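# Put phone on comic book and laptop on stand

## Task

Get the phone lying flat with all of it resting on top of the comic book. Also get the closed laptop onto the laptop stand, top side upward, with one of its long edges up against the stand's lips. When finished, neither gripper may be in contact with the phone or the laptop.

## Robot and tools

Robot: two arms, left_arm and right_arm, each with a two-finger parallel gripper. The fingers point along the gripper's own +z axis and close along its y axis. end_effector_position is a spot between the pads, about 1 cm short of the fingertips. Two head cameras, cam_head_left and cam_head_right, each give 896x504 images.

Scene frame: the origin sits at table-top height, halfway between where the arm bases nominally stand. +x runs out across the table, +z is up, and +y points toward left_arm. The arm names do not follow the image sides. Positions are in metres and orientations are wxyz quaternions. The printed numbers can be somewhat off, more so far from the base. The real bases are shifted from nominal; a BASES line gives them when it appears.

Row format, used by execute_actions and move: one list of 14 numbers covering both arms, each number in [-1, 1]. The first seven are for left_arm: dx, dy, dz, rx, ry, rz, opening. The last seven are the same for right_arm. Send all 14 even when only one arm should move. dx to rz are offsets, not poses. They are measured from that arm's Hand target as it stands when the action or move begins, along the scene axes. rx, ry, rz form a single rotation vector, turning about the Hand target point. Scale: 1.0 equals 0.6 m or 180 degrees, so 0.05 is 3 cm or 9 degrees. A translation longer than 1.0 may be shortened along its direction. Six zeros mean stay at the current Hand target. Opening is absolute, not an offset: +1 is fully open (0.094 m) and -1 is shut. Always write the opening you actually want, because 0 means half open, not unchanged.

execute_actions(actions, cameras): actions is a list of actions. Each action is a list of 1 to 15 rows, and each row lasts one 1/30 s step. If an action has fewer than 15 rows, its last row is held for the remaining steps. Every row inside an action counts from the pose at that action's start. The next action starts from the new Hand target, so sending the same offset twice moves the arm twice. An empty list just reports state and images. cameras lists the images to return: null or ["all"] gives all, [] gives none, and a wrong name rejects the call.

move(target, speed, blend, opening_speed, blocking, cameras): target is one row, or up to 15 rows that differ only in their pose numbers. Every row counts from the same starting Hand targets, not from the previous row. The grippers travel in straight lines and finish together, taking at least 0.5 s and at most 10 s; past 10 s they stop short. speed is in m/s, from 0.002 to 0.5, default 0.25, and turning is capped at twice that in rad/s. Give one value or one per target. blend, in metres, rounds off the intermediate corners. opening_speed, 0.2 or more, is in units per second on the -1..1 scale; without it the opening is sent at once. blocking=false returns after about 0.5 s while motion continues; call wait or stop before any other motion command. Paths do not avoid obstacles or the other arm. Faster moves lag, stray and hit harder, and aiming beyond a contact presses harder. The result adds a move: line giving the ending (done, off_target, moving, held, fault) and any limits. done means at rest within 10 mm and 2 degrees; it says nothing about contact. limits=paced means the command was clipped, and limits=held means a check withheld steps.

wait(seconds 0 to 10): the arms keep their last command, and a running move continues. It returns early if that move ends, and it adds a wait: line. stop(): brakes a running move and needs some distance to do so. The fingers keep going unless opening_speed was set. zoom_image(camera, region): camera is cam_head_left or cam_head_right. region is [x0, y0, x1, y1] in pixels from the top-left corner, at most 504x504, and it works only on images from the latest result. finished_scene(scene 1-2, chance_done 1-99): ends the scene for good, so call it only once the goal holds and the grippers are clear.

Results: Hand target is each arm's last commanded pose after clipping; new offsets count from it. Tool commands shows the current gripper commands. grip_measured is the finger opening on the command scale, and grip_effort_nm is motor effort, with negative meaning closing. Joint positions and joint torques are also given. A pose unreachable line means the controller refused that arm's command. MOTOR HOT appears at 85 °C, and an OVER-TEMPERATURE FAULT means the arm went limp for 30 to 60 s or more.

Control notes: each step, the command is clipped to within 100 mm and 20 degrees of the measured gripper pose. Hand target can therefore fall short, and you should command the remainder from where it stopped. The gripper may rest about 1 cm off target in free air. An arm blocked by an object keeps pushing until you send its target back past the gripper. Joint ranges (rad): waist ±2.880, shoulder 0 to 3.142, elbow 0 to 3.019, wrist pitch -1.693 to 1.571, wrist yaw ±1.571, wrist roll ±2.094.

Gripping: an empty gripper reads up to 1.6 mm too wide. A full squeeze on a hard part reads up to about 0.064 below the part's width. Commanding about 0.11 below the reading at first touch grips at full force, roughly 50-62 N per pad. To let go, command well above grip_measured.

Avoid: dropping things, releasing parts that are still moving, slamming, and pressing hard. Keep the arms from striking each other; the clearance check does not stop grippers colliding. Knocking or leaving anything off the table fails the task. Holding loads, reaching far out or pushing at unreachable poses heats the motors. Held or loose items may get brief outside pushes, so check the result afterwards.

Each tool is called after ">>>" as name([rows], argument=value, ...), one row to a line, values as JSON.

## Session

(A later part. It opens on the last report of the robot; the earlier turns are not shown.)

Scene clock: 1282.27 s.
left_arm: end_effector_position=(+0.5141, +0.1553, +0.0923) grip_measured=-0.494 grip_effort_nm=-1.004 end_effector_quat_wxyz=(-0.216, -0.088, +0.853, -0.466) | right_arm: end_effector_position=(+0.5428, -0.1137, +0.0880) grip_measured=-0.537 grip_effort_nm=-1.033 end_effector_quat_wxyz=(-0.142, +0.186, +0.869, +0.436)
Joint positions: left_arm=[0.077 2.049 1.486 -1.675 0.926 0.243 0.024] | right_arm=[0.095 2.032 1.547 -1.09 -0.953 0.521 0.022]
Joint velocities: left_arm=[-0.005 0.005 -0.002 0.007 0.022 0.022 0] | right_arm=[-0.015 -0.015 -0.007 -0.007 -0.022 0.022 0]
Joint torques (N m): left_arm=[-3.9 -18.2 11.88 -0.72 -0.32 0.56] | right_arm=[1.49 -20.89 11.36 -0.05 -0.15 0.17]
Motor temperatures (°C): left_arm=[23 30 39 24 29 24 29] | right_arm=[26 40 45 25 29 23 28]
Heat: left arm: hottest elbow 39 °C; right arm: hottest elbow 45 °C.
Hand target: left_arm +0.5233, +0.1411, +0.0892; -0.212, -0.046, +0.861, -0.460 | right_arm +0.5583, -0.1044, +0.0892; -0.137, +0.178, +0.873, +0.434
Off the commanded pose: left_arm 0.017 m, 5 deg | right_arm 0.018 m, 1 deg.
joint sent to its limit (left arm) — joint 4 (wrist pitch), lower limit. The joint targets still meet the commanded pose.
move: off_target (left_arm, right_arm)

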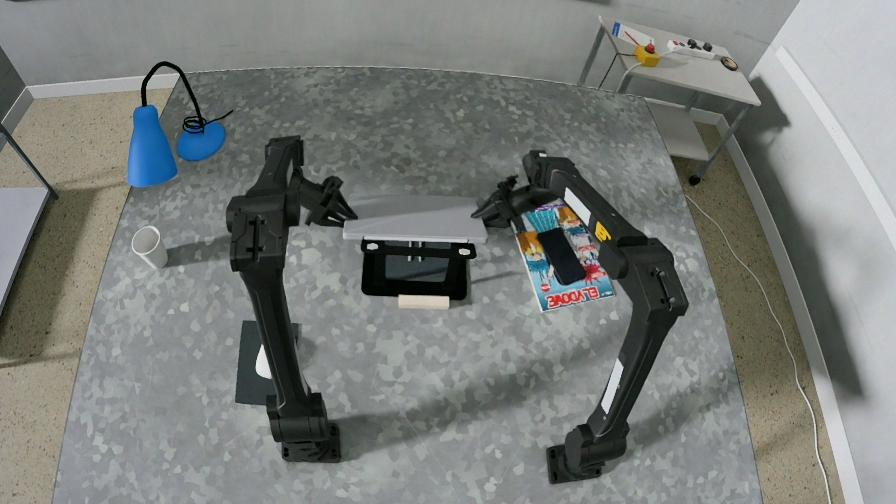

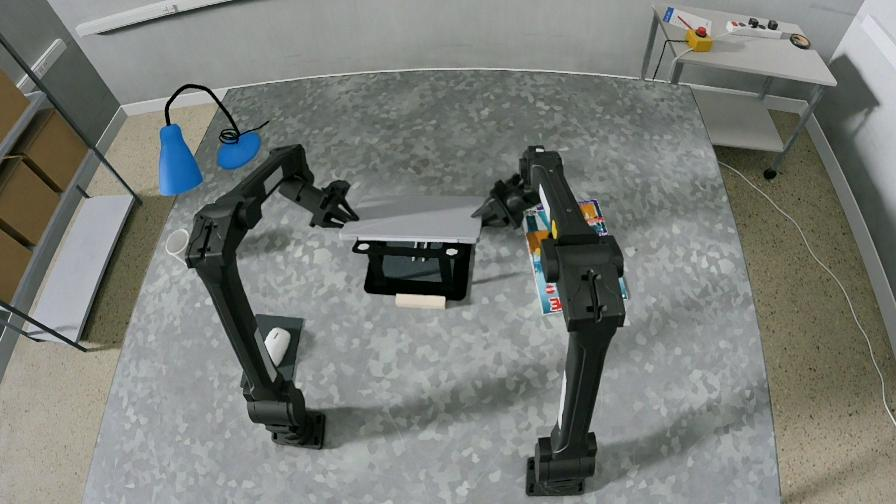

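>>> zoom_image(camera="cam_head_left", region=[335, 180, 395, 250])

>>> zoom_image(camera="cam_head_right", region=[335, 180, 395, 250])

>>> zoom_image(camera="cam_head_left", region=[445, 180, 505, 250])

>>> zoom_image(camera="cam_head_right", region=[445, 180, 505, 250])

Scaled by 7.200.

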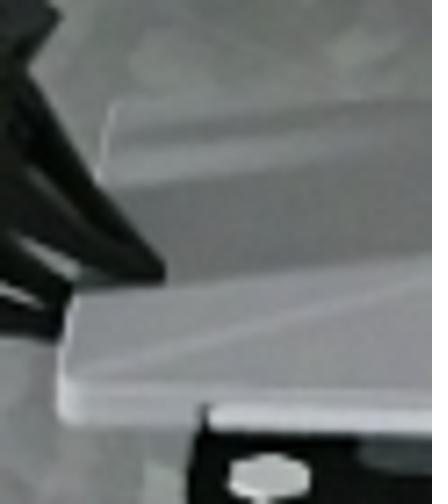

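Scaled by 7.200.

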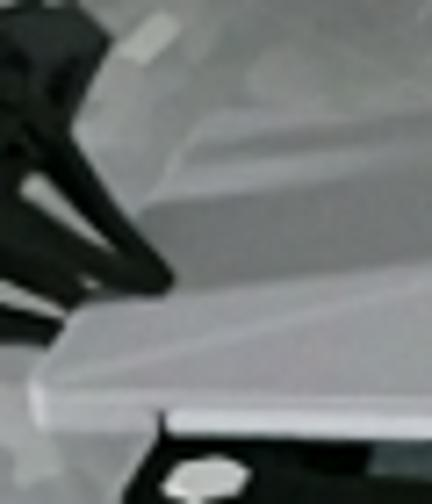

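Scaled by 7.200.

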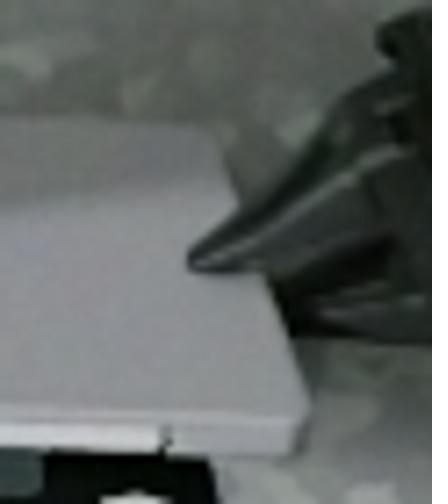

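Scaled by 7.200.

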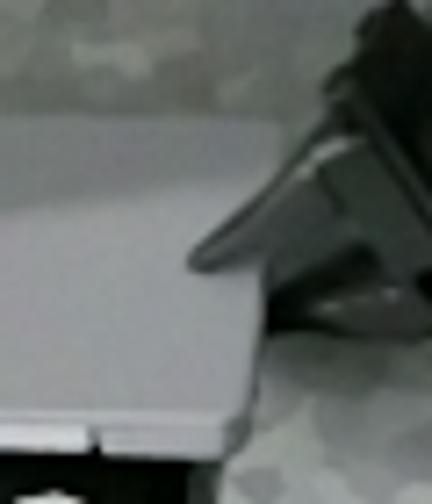

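>>> move(target=[0.015,0,-0.012,0,0,0,-0.8,0.02,0,-0.01,0,0,0,-0.9], speed=0.04, cameras=["cam_head_left"])

>>> zoom_image(camera="cam_head_left", region=[320, 150, 530, 310])

Scene clock: 1301.63 s.
left_arm: end_effector_position=(+0.5193, +0.1561, +0.0897) grip_measured=-0.495 grip_effort_nm=-1.009 end_effector_quat_wxyz=(-0.217, -0.087, +0.854, -0.466) | right_arm: end_effector_position=(+0.5474, -0.1130, +0.0862) grip_measured=-0.537 grip_effort_nm=-1.038 end_effector_quat_wxyz=(-0.146, +0.188, +0.867, +0.438)
Joint positions: left_arm=[0.077 2.066 1.507 -1.683 0.923 0.246 0.024] | right_arm=[0.094 2.049 1.568 -1.102 -0.96 0.521 0.022]
Joint velocities: left_arm=[-0.005 0.015 -0.002 -0.012 0.007 -0.007 0.001] | right_arm=[0.005 -0.005 -0.007 -0.007 0.007 -0.022 -0.001]
Joint torques (N m): left_arm=[-4.42 -17.38 12.41 -0.54 -0.23 0.47] | right_arm=[1.38 -19.78 12.66 -0.01 0.07 0.13]
Motor temperatures (°C): left_arm=[23 30 38 24 29 24 29] | right_arm=[26 39 48 25 28 23 28]
Heat: left arm: hottest elbow 38 °C; right arm: hottest elbow 48 °C.
Hand target: left_arm +0.5325, +0.1410, +0.0822; -0.212, -0.046, +0.861, -0.460 | right_arm +0.5702, -0.1047, +0.0831; -0.137, +0.179, +0.873, +0.434
Off the commanded pose: left_arm 0.021 m, 5 deg | right_arm 0.025 m, 2 deg.
joint read past its limit (left arm) — joint 4 (wrist pitch), lower limit.
joint sent to its limit (left arm) — joint 4 (wrist pitch), lower limit. The joint targets still meet the commanded pose.
move: off_target (left_arm, right_arm)
Images, in order (width x height): cam_head_left 896x504.

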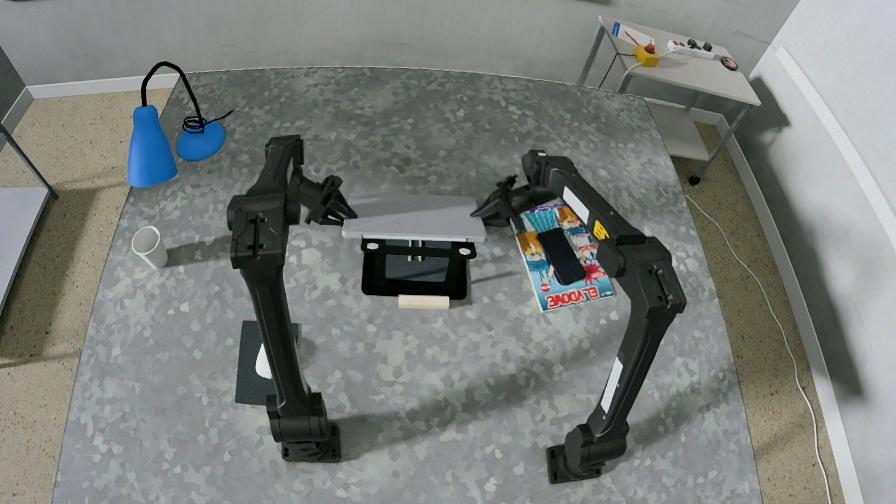

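Scaled by 2.400.

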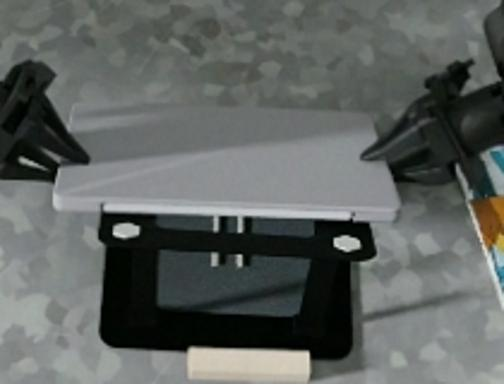

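>>> move(target=[0.0,0,-0.005,0,0,0,-0.8,0.02,0,-0.012,0,0,0,-0.9], speed=0.04, cameras=["cam_head_left"])

>>> zoom_image(camera="cam_head_left", region=[320, 150, 530, 310])

Scene clock: 1309.23 s.
left_arm: end_effector_position=(+0.5225, +0.1563, +0.0887) grip_measured=-0.495 grip_effort_nm=-1.009 end_effector_quat_wxyz=(-0.215, -0.087, +0.854, -0.466) | right_arm: end_effector_position=(+0.5566, -0.1121, +0.0858) grip_measured=-0.537 grip_effort_nm=-1.038 end_effector_quat_wxyz=(-0.146, +0.186, +0.867, +0.438)
Joint positions: left_arm=[0.077 2.073 1.517 -1.683 0.924 0.246 0.024] | right_arm=[0.094 2.073 1.607 -1.122 -0.96 0.514 0.022]
Joint velocities: left_arm=[-0.005 0.005 -0.007 0.022 0.066 0.007 0] | right_arm=[-0.005 0.005 0.007 -0.017 -0.095 0.007 0]
Joint torques (N m): left_arm=[-3.96 -17.08 11.82 -0.73 -0.25 0.54] | right_arm=[1.32 -18.55 13.15 0.4 0.09 0.22]
Motor temperatures (°C): left_arm=[23 30 39 24 29 24 29] | right_arm=[26 40 47 25 28 23 28]
Heat: left arm: hottest elbow 39 °C; right arm: hottest elbow 47 °C.
Hand target: left_arm +0.5323, +0.1409, +0.0791; -0.212, -0.046, +0.861, -0.460 | right_arm +0.5822, -0.1048, +0.0756; -0.136, +0.178, +0.873, +0.434
Off the commanded pose: left_arm 0.021 m, 5 deg | right_arm 0.028 m, 2 deg.
joint read past its limit (left arm) — joint 4 (wrist pitch), lower limit.
joint sent to its limit (left arm) — joint 4 (wrist pitch), lower limit. The joint targets still meet the commanded pose.
move: off_target (left_arm, right_arm)
Images, in order (width x height): cam_head_left 896x504.

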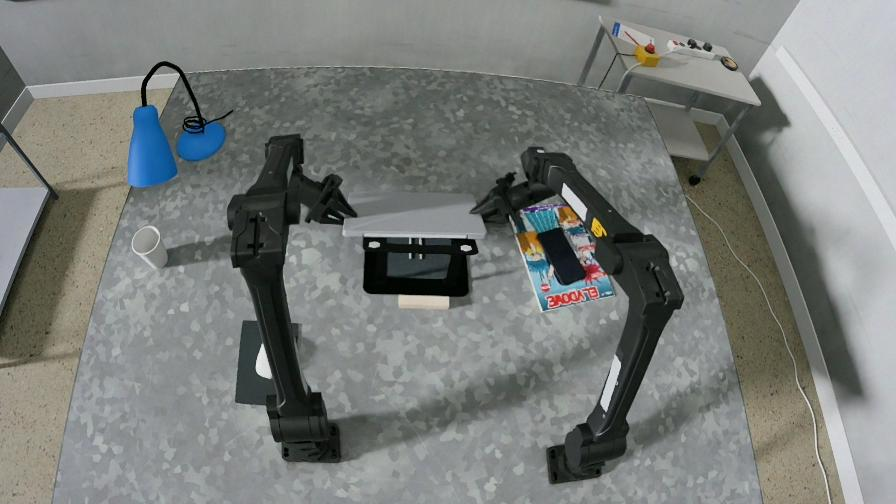

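Scaled by 2.400.

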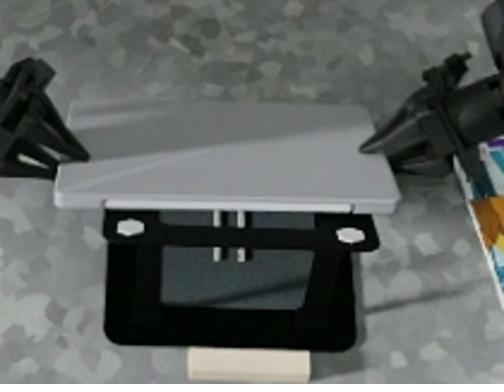

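>>> move(target=[0.025,0,-0.01,0,0,0,-0.8,-0.008,0,0,0,0,0,-0.9], speed=0.04, cameras=["cam_head_left"])

>>> zoom_image(camera="cam_head_left", region=[320, 150, 530, 310])

Scene clock: 1315.67 s.
left_arm: end_effector_position=(+0.5286, +0.1569, +0.0876) grip_measured=-0.495 grip_effort_nm=-1.009 end_effector_quat_wxyz=(-0.212, -0.086, +0.855, -0.466) | right_arm: end_effector_position=(+0.5566, -0.1122, +0.0844) grip_measured=-0.537 grip_effort_nm=-1.038 end_effector_quat_wxyz=(-0.147, +0.187, +0.867, +0.438)
Joint positions: left_arm=[0.077 2.085 1.536 -1.683 0.924 0.245 0.024] | right_arm=[0.094 2.075 1.607 -1.121 -0.961 0.514 0.022]
Joint velocities: left_arm=[-0.005 0.005 -0.002 -0.007 -0.022 -0.051 -0.001] | right_arm=[-0.015 -0.005 0.002 0.002 -0.037 0.037 0.001]
Joint torques (N m): left_arm=[-3.72 -15.62 14.67 -0.64 -0.21 0.41] | right_arm=[1.2 -19.9 11.77 0.58 0.12 0.17]
Motor temperatures (°C): left_arm=[23 30 39 24 29 24 29] | right_arm=[26 40 47 25 27 23 28]
Heat: left arm: hottest elbow 39 °C; right arm: hottest elbow 47 °C.
Hand target: left_arm +0.5474, +0.1408, +0.0731; -0.212, -0.046, +0.861, -0.461 | right_arm +0.5773, -0.1048, +0.0755; -0.136, +0.179, +0.873, +0.434
Off the commanded pose: left_arm 0.029 m, 5 deg | right_arm 0.024 m, 2 deg.
joint read past its limit (left arm) — joint 4 (wrist pitch), lower limit.
joint sent to its limit (left arm) — joint 4 (wrist pitch), lower limit. The joint targets still meet the commanded pose.
move: off_target (left_arm, right_arm)
Images, in order (width x height): cam_head_left 896x504.

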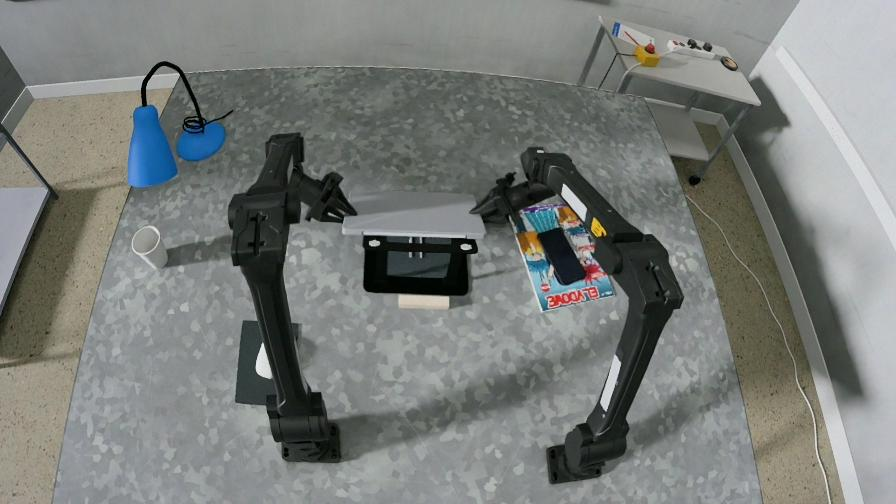

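Scaled by 2.400.

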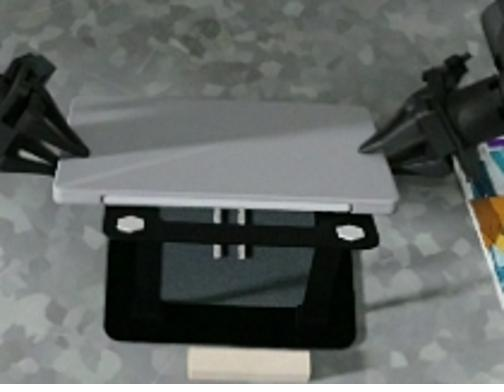

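>>> move(target=[-0.028,0.012,0.015,0,0,0,-0.8,-0.03,-0.008,0.01,0,0,0,-0.9], speed=0.04)

>>> zoom_image(camera="cam_head_left", region=[320, 150, 530, 310])

>>> zoom_image(camera="cam_head_right", region=[320, 150, 530, 310])

Scene clock: 1325.60 s.
left_arm: end_effector_position=(+0.5285, +0.1570, +0.0877) grip_measured=-0.495 grip_effort_nm=-1.009 end_effector_quat_wxyz=(-0.212, -0.085, +0.855, -0.466) | right_arm: end_effector_position=(+0.5569, -0.1124, +0.0844) grip_measured=-0.537 grip_effort_nm=-1.038 end_effector_quat_wxyz=(-0.147, +0.187, +0.867, +0.438)
Joint positions: left_arm=[0.077 2.084 1.536 -1.683 0.923 0.245 0.024] | right_arm=[0.094 2.075 1.607 -1.12 -0.961 0.514 0.022]
Joint velocities: left_arm=[-0.015 0.005 -0.002 -0.012 0.022 -0.037 0] | right_arm=[-0.015 -0.005 0.012 -0.012 0.051 -0.022 0]
Joint torques (N m): left_arm=[-2.73 -19.25 9.52 -0.53 -0.45 0.56] | right_arm=[1.03 -23.65 7.43 0.8 0.12 0.09]
Motor temperatures (°C): left_arm=[23 30 40 24 28 24 30] | right_arm=[26 40 46 25 27 23 29]
Heat: left arm: hottest elbow 40 °C; right arm: hottest elbow 46 °C.
Hand target: left_arm +0.5306, +0.1481, +0.0820; -0.212, -0.046, +0.861, -0.461 | right_arm +0.5594, -0.1094, +0.0819; -0.136, +0.179, +0.873, +0.434
Off the commanded pose: left_arm 0.011 m, 5 deg | right_arm 0.005 m, 2 deg.
joint read past its limit (left arm) — joint 4 (wrist pitch), lower limit.
joint sent to its limit (left arm) — joint 4 (wrist pitch), lower limit. The joint targets still meet the commanded pose.
move: off_target (left_arm)

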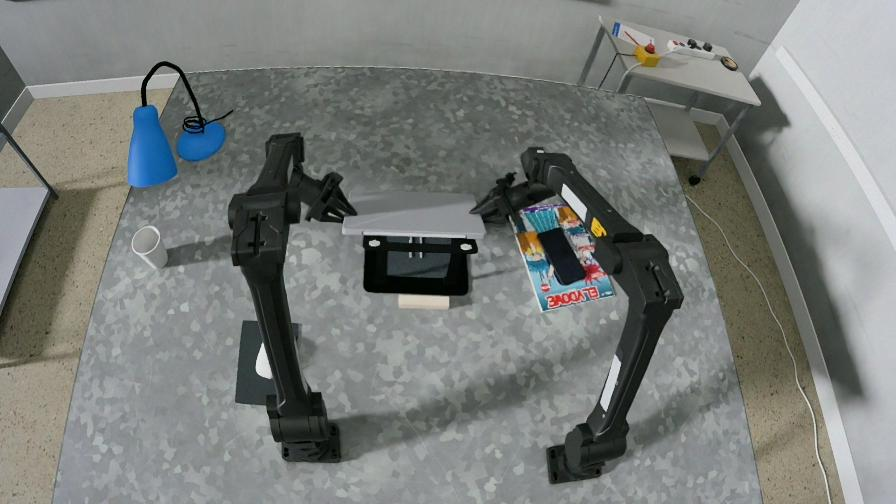

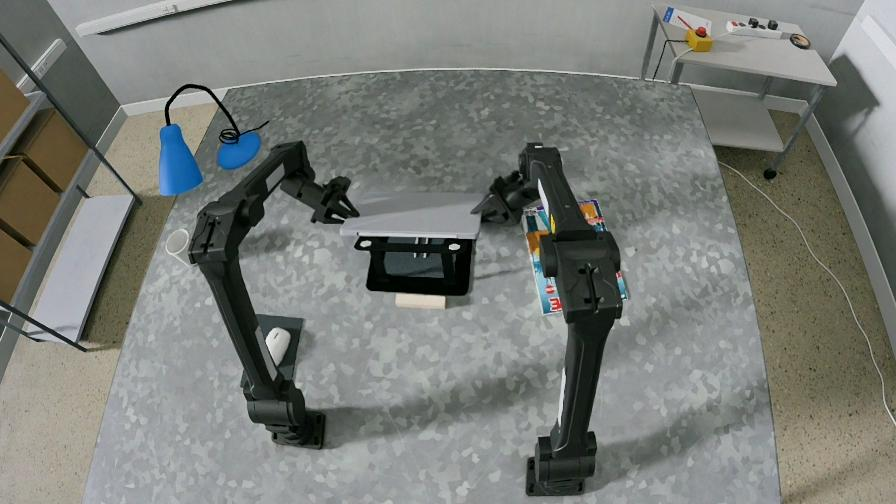

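Scaled by 2.400.

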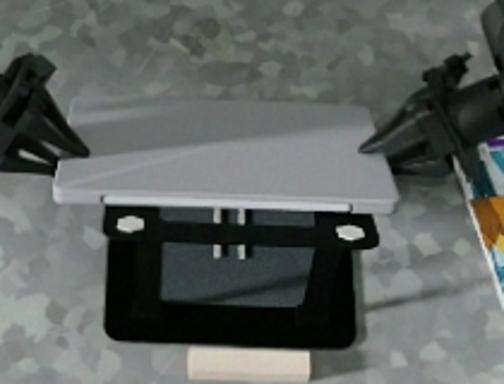

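Scaled by 2.400.

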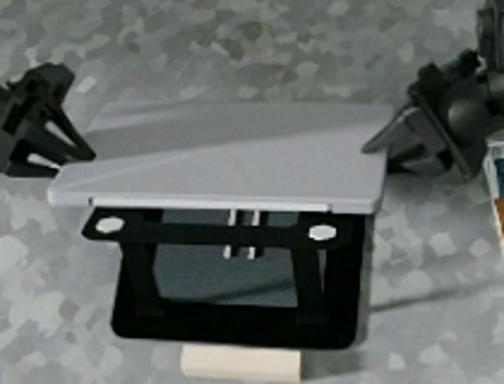

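>>> move(target=[0,0,0,0,0,0,0.1,0,0,0,0,0,0,-0.9], opening_speed=0.4, cameras=["cam_head_left"])

>>> zoom_image(camera="cam_head_left", region=[320, 150, 530, 310])

Scene clock: 1331.83 s.
left_arm: end_effector_position=(+0.5257, +0.1533, +0.0854) grip_measured=+0.097 grip_effort_nm=0.129 end_effector_quat_wxyz=(-0.208, -0.059, +0.861, -0.461) | right_arm: end_effector_position=(+0.5581, -0.1121, +0.0846) grip_measured=-0.537 grip_effort_nm=-1.043 end_effector_quat_wxyz=(-0.144, +0.185, +0.867, +0.440)
Joint positions: left_arm=[0.066 2.085 1.536 -1.683 0.903 0.287 0.052] | right_arm=[0.094 2.075 1.607 -1.113 -0.963 0.514 0.022]
Joint velocities: left_arm=[-0.015 -0.005 -0.012 0.007 -0.022 -0.022 0.002] | right_arm=[-0.005 -0.015 -0.007 -0.012 -0.022 -0.037 0]
Joint torques (N m): left_arm=[-2.26 -19.31 9.61 -0.51 0.31 0.16] | right_arm=[1.14 -23.65 7.39 0.58 0.17 0.09]
Motor temperatures (°C): left_arm=[23 30 39 24 28 24 29] | right_arm=[26 40 46 25 27 23 29]
Heat: left arm: hottest elbow 39 °C; right arm: hottest elbow 46 °C.
Hand target: left_arm +0.5305, +0.1481, +0.0820; -0.212, -0.046, +0.861, -0.460 | right_arm +0.5594, -0.1094, +0.0819; -0.137, +0.179, +0.873, +0.434
Off the commanded pose: left_arm 0.008 m, 2 deg | right_arm 0.004 m, 2 deg.
joint read past its limit (left arm) — joint 4 (wrist pitch), lower limit.
joint sent to its limit (left arm) — joint 4 (wrist pitch), lower limit. The joint targets still meet the commanded pose.
move: done
Images, in order (width x height): cam_head_left 896x504.

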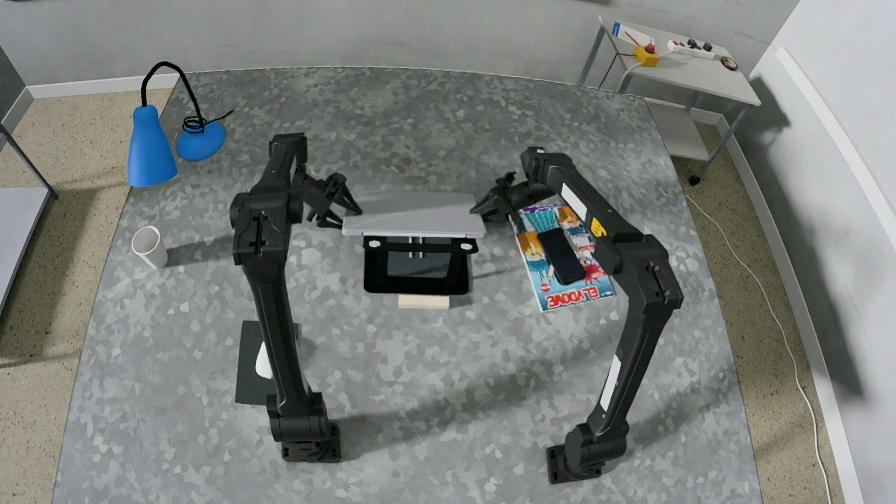

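Scaled by 2.400.

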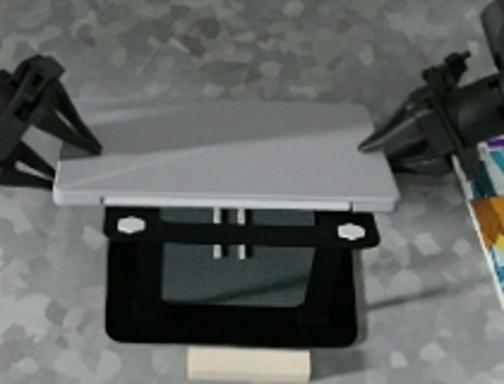

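>>> move(target=[0.01,0.05,0,0,0,0,0.1,0,0,0,0,0,0,-0.9], speed=0.05, cameras=["cam_head_left"])

>>> zoom_image(camera="cam_head_left", region=[320, 150, 530, 310])

Scene clock: 1335.67 s.
left_arm: end_effector_position=(+0.5255, +0.1713, +0.0824) grip_measured=+0.098 grip_effort_nm=0.129 end_effector_quat_wxyz=(-0.202, -0.061, +0.866, -0.454) | right_arm: end_effector_position=(+0.5581, -0.1121, +0.0846) grip_measured=-0.537 grip_effort_nm=-1.043 end_effector_quat_wxyz=(-0.144, +0.185, +0.867, +0.440)
Joint positions: left_arm=[0.097 2.085 1.536 -1.683 0.875 0.303 0.052] | right_arm=[0.094 2.075 1.607 -1.113 -0.963 0.514 0.022]
Joint velocities: left_arm=[-0.024 -0.015 -0.012 -0.002 -0.066 0.022 0.001] | right_arm=[-0.005 -0.005 -0.002 -0.017 -0.007 -0.022 -0.001]
Joint torques (N m): left_arm=[-1.26 -20.25 10.67 -0.57 0.28 0.15] | right_arm=[1.08 -23.71 7.39 0.58 0.17 0.09]
Motor temperatures (°C): left_arm=[23 30 39 24 28 24 29] | right_arm=[26 40 45 25 27 23 29]
Heat: left arm: hottest elbow 39 °C; right arm: hottest elbow 45 °C.
Hand target: left_arm +0.5366, +0.1781, +0.0817; -0.212, -0.046, +0.861, -0.461 | right_arm +0.5594, -0.1094, +0.0819; -0.137, +0.179, +0.873, +0.434
Off the commanded pose: left_arm 0.013 m, 2 deg | right_arm 0.004 m, 2 deg.
joint read past its limit (left arm) — joint 4 (wrist pitch), lower limit.
joint sent to its limit (left arm) — joint 4 (wrist pitch), lower limit. The joint targets are off in orientation, not in position.
move: off_target (left_arm)
Images, in order (width x height): cam_head_left 896x504.

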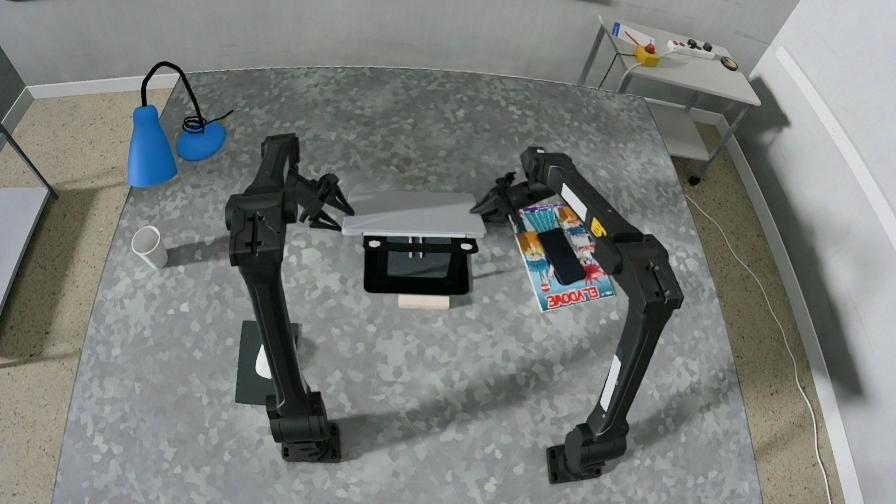

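Scaled by 2.400.

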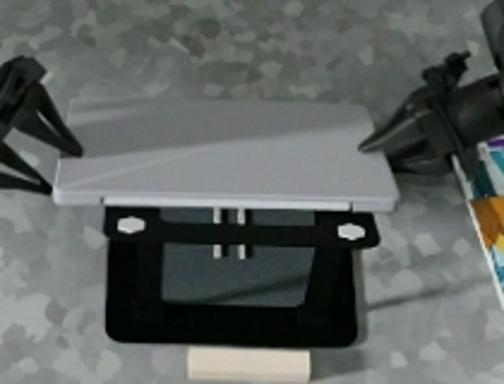

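>>> move(target=[0.005,0.12,0.01,0,0,0,0.1,0,0,0,0,0,0,-0.9], speed=0.06, cameras=["cam_head_left"])

>>> zoom_image(camera="cam_head_left", region=[320, 150, 530, 310])

Scene clock: 1339.33 s.
left_arm: end_effector_position=(+0.5232, +0.2400, +0.0753) grip_measured=+0.098 grip_effort_nm=0.115 end_effector_quat_wxyz=(-0.177, -0.086, +0.875, -0.442) | right_arm: end_effector_position=(+0.5581, -0.1121, +0.0846) grip_measured=-0.537 grip_effort_nm=-1.033 end_effector_quat_wxyz=(-0.144, +0.185, +0.867, +0.440)
Joint positions: left_arm=[0.222 2.085 1.536 -1.683 0.805 0.344 0.052] | right_arm=[0.094 2.075 1.607 -1.113 -0.963 0.514 0.022]
Joint velocities: left_arm=[-0.015 -0.005 0.002 -0.017 0.037 -0.007 0.001] | right_arm=[0.005 -0.005 -0.007 0.002 -0.022 -0.007 -0.001]
Joint torques (N m): left_arm=[-0.21 -21.25 12.08 -0.75 0.19 0.15] | right_arm=[1.08 -23.65 7.41 0.58 0.16 0.08]
Motor temperatures (°C): left_arm=[23 30 39 24 28 24 29] | right_arm=[26 40 45 25 27 23 29]
Heat: left arm: hottest elbow 39 °C; right arm: hottest elbow 45 °C.
Hand target: left_arm +0.5398, +0.2501, +0.0869; -0.212, -0.046, +0.860, -0.461 | right_arm +0.5594, -0.1094, +0.0819; -0.137, +0.179, +0.873, +0.434
Off the commanded pose: left_arm 0.023 m, 7 deg | right_arm 0.004 m, 2 deg.
joint read past its limit (left arm) — joint 4 (wrist pitch), lower limit.
joint sent to its limit (left arm) — joint 4 (wrist pitch), lower limit. The joint targets are off in orientation, not in position.
move: off_target (left_arm)
Images, in order (width x height): cam_head_left 896x504.

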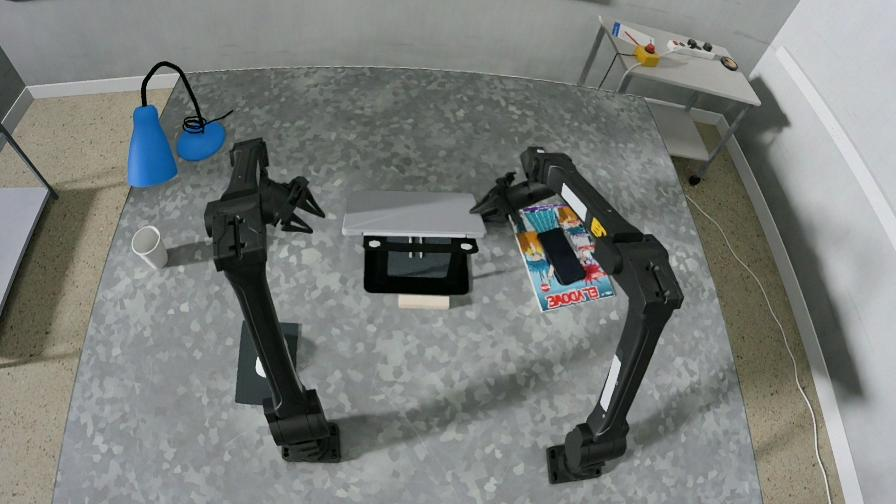

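Scaled by 2.400.

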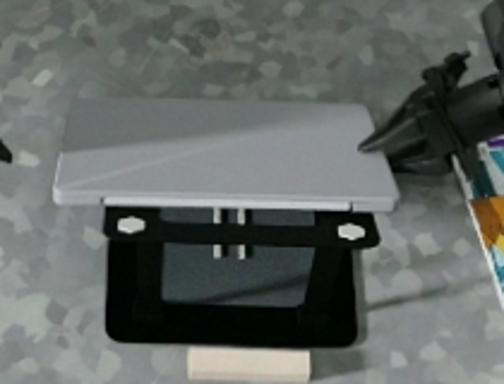

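>>> move(target=[0,0,0,0,0,0,0.1,0,0,0,0,0,0,0.0], opening_speed=0.3, cameras=["cam_head_left"])

>>> zoom_image(camera="cam_head_left", region=[320, 150, 530, 310])

Scene clock: 1345.03 s.
left_arm: end_effector_position=(+0.5232, +0.2400, +0.0753) grip_measured=+0.098 grip_effort_nm=0.120 end_effector_quat_wxyz=(-0.176, -0.086, +0.875, -0.442) | right_arm: end_effector_position=(+0.5589, -0.1137, +0.0822) grip_measured=-0.002 grip_effort_nm=0.066 end_effector_quat_wxyz=(-0.140, +0.185, +0.871, +0.434)
Joint positions: left_arm=[0.222 2.085 1.536 -1.683 0.805 0.345 0.052] | right_arm=[0.094 2.075 1.607 -1.109 -0.946 0.514 0.047]
Joint velocities: left_arm=[0.005 0.005 0.012 0.002 -0.007 0.022 0] | right_arm=[-0.015 0.005 0.002 0.007 0.022 -0.007 0.001]
Joint torques (N m): left_arm=[-0.15 -19.84 12.01 -0.64 0.26 0.19] | right_arm=[1.03 -23.65 7.39 0.49 -0.37 0.09]
Motor temperatures (°C): left_arm=[23 30 38 24 28 24 29] | right_arm=[26 40 45 25 27 23 28]
Heat: left arm: hottest elbow 38 °C; right arm: hottest elbow 45 °C.
Hand target: left_arm +0.5398, +0.2501, +0.0869; -0.212, -0.046, +0.860, -0.461 | right_arm +0.5594, -0.1094, +0.0819; -0.137, +0.179, +0.873, +0.434
Off the commanded pose: left_arm 0.023 m, 7 deg | right_arm 0.004 m, 1 deg.
joint read past its limit (left arm) — joint 4 (wrist pitch), lower limit.
joint sent to its limit (left arm) — joint 4 (wrist pitch), lower limit. The joint targets are off in orientation, not in position.
move: off_target (left_arm)
Images, in order (width x height): cam_head_left 896x504.

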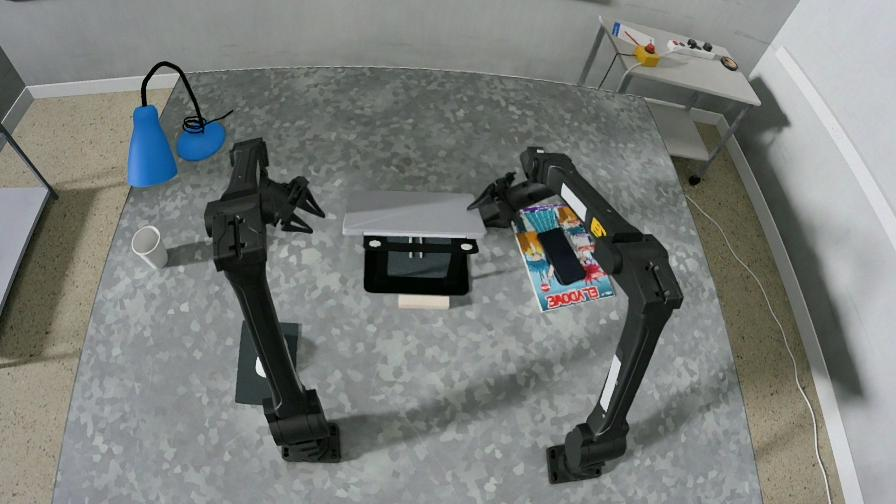

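Scaled by 2.400.

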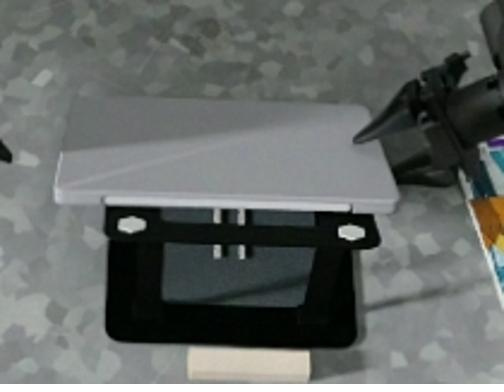

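>>> move(target=[0,0,0,0,0,0,0.1,-0.01,-0.05,0,0,0,0,0.0], speed=0.05, cameras=["cam_head_left"])

>>> zoom_image(camera="cam_head_left", region=[320, 150, 530, 310])

Scene clock: 1348.60 s.
left_arm: end_effector_position=(+0.5232, +0.2400, +0.0753) grip_measured=+0.098 grip_effort_nm=0.120 end_effector_quat_wxyz=(-0.176, -0.086, +0.875, -0.442) | right_arm: end_effector_position=(+0.5582, -0.1339, +0.0822) grip_measured=-0.001 grip_effort_nm=0.061 end_effector_quat_wxyz=(-0.133, +0.175, +0.873, +0.435)
Joint positions: left_arm=[0.222 2.085 1.536 -1.683 0.805 0.346 0.052] | right_arm=[0.06 2.075 1.607 -1.149 -0.945 0.439 0.047]
Joint velocities: left_arm=[-0.005 -0.005 -0.002 -0.022 -0.007 0.022 -0.002] | right_arm=[0.005 -0.015 -0.002 0.007 -0.022 -0.081 0]
Joint torques (N m): left_arm=[-1.26 -20.13 12.12 -0.65 0.27 0.16] | right_arm=[0.09 -24.41 6.24 -0.27 -0.38 0.03]
Motor temperatures (°C): left_arm=[23 30 38 24 28 24 29] | right_arm=[26 41 44 25 27 23 28]
Heat: left arm: hottest elbow 38 °C; right arm: hottest elbow 44 °C.
Hand target: left_arm +0.5398, +0.2501, +0.0869; -0.212, -0.046, +0.860, -0.461 | right_arm +0.5533, -0.1393, +0.0824; -0.136, +0.179, +0.873, +0.434
Off the commanded pose: left_arm 0.023 m, 7 deg | right_arm 0.007 m, 1 deg.
joint read past its limit (left arm) — joint 4 (wrist pitch), lower limit.
joint sent to its limit (left arm) — joint 4 (wrist pitch), lower limit. The joint targets are off in orientation, not in position.
move: off_target (left_arm)
Images, in order (width x height): cam_head_left 896x504.

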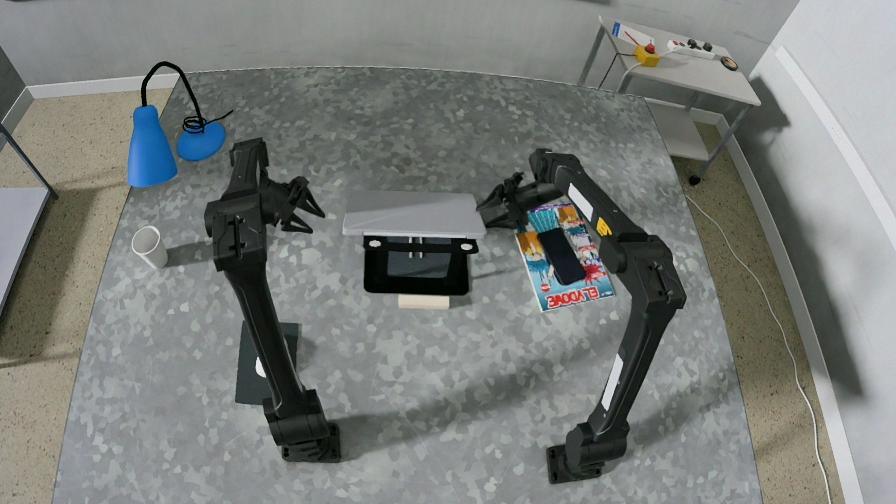

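Scaled by 2.400.

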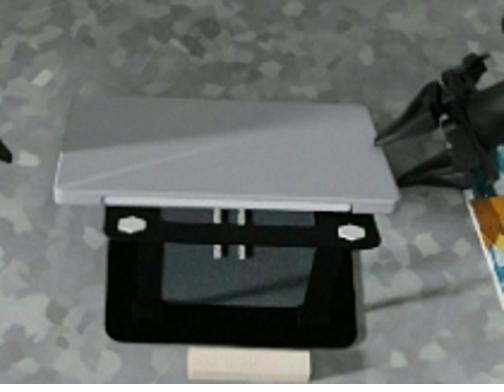

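>>> move(target=[0,0,0,0,0,0,0.1,-0.012,-0.06,0.005,0,0,0,0.0], speed=0.06)

>>> zoom_image(camera="cam_head_left", region=[320, 150, 530, 310])

>>> zoom_image(camera="cam_head_right", region=[320, 150, 530, 310])

Scene clock: 1353.23 s.
left_arm: end_effector_position=(+0.5232, +0.2400, +0.0753) grip_measured=+0.098 grip_effort_nm=0.115 end_effector_quat_wxyz=(-0.176, -0.086, +0.875, -0.442) | right_arm: end_effector_position=(+0.5503, -0.1707, +0.0796) grip_measured=-0.001 grip_effort_nm=0.066 end_effector_quat_wxyz=(-0.138, +0.179, +0.872, +0.434)
Joint positions: left_arm=[0.222 2.085 1.536 -1.683 0.805 0.346 0.052] | right_arm=[-0.001 2.075 1.598 -1.231 -0.939 0.339 0.047]
Joint velocities: left_arm=[-0.005 -0.005 -0.012 -0.012 0.007 -0.066 0] | right_arm=[-0.005 -0.005 0.002 0.002 -0.081 -0.022 0.001]
Joint torques (N m): left_arm=[-0.91 -21.07 11.88 -0.68 0.25 0.19] | right_arm=[-0.03 -24.88 6.26 -0.39 -0.38 0.05]
Motor temperatures (°C): left_arm=[23 29 38 24 28 24 29] | right_arm=[26 42 44 25 27 23 28]
Heat: left arm: hottest elbow 38 °C; right arm: hottest elbow 44 °C.
Hand target: left_arm +0.5398, +0.2501, +0.0869; -0.212, -0.046, +0.860, -0.461 | right_arm +0.5463, -0.1753, +0.0861; -0.135, +0.179, +0.873, +0.434
Off the commanded pose: left_arm 0.023 m, 7 deg | right_arm 0.009 m, 0 deg.
joint read past its limit (left arm) — joint 4 (wrist pitch), lower limit.
joint sent to its limit (left arm) — joint 4 (wrist pitch), lower limit. The joint targets are off in orientation, not in position.
move: off_target (left_arm)

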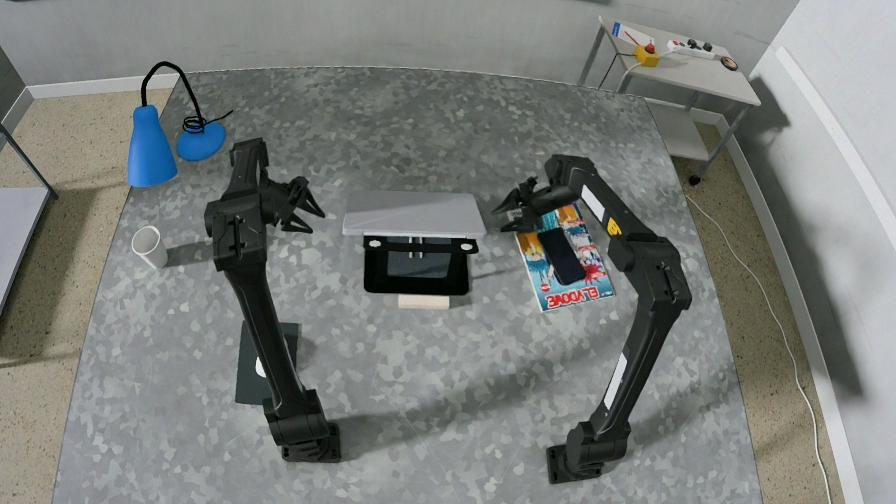

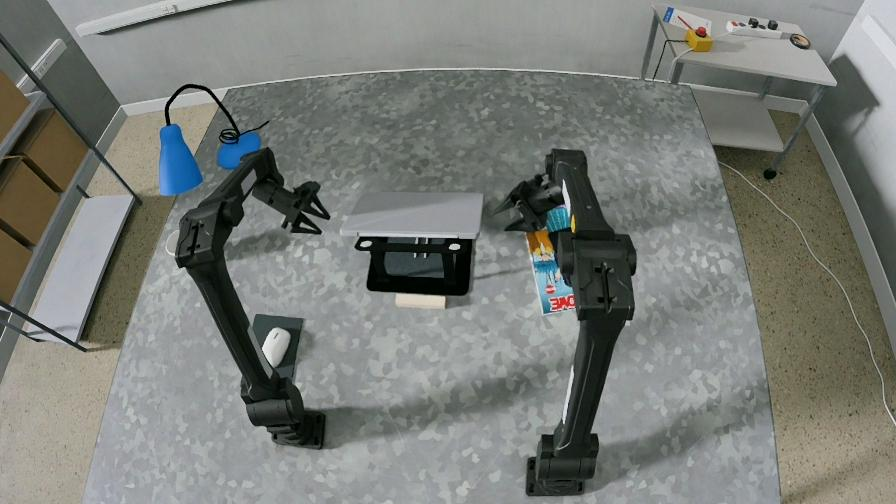

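Scaled by 2.400.

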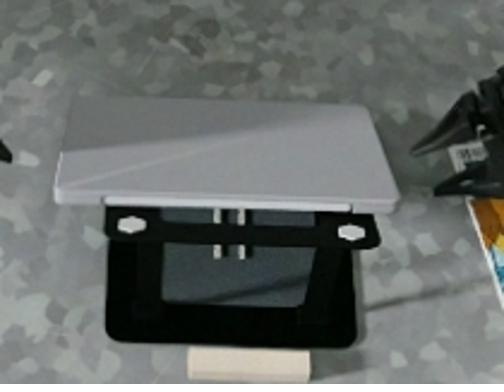

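Scaled by 2.400.

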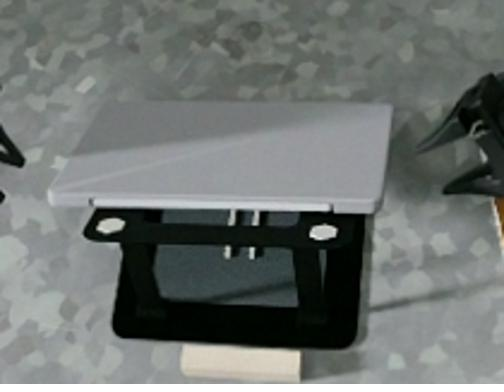

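>>> zoom_image(camera="cam_head_left", region=[335, 180, 415, 245])

>>> zoom_image(camera="cam_head_right", region=[335, 180, 415, 245])

>>> zoom_image(camera="cam_head_left", region=[420, 180, 500, 260])

>>> zoom_image(camera="cam_head_right", region=[420, 180, 500, 260])

Scaled by 6.300.

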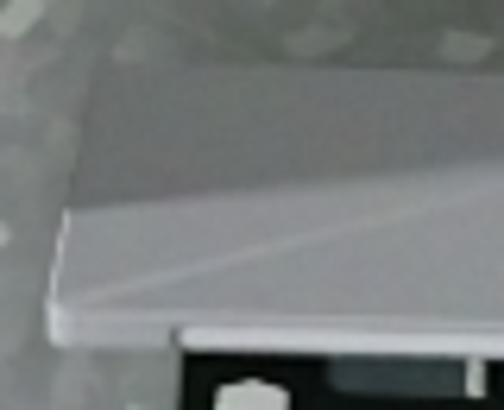

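Scaled by 6.300.

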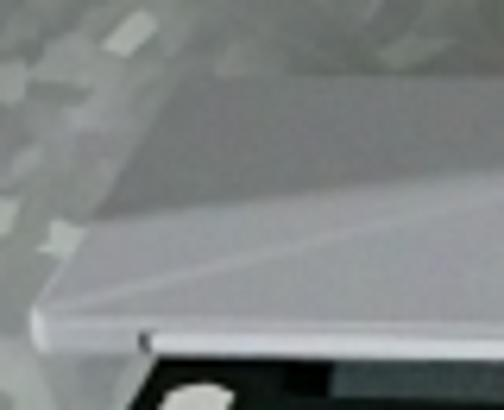

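Scaled by 6.300.

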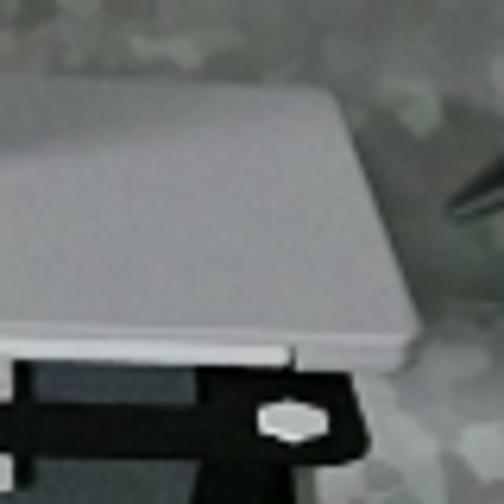

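Scaled by 6.300.

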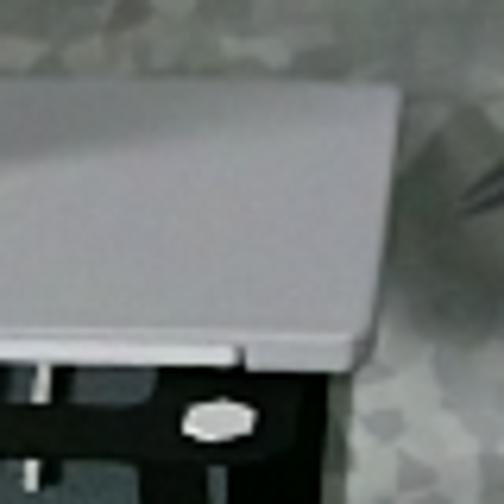

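>>> zoom_image(camera="cam_head_left", region=[338, 180, 368, 205])

>>> zoom_image(camera="cam_head_right", region=[352, 180, 382, 205])

>>> zoom_image(camera="cam_head_left", region=[460, 182, 490, 207])

>>> zoom_image(camera="cam_head_right", region=[472, 182, 502, 207])

Scaled by 16.800.

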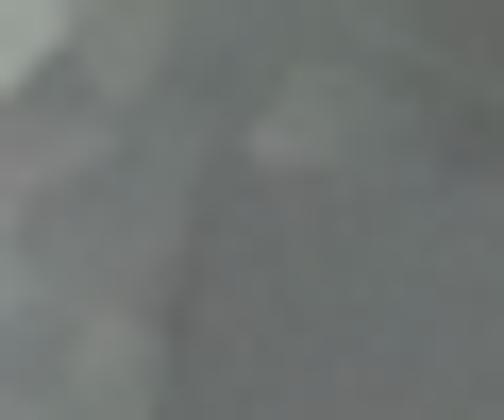

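Scaled by 16.800.

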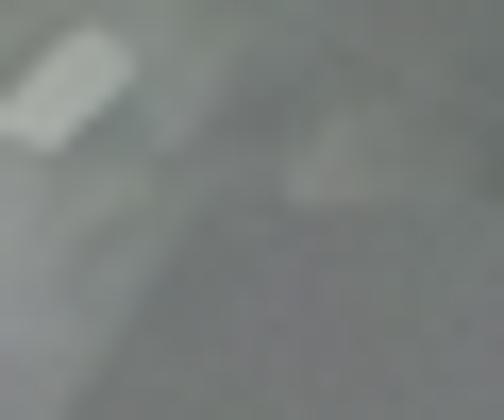

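Scaled by 16.800.

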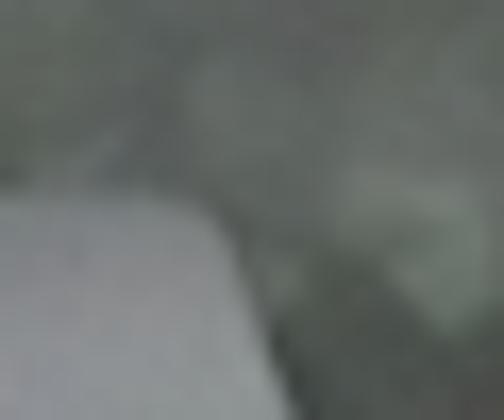

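Scaled by 16.800.

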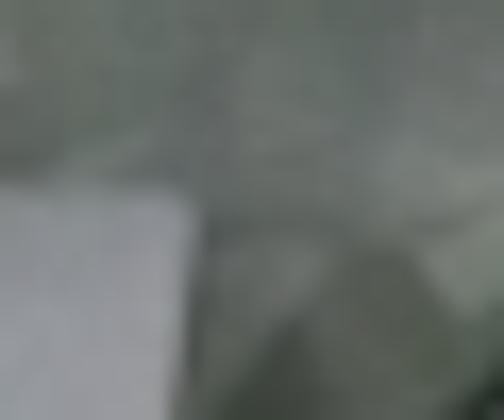

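>>> finished_scene(scene=1, chance_done=70)

The scene is finished: the task was done.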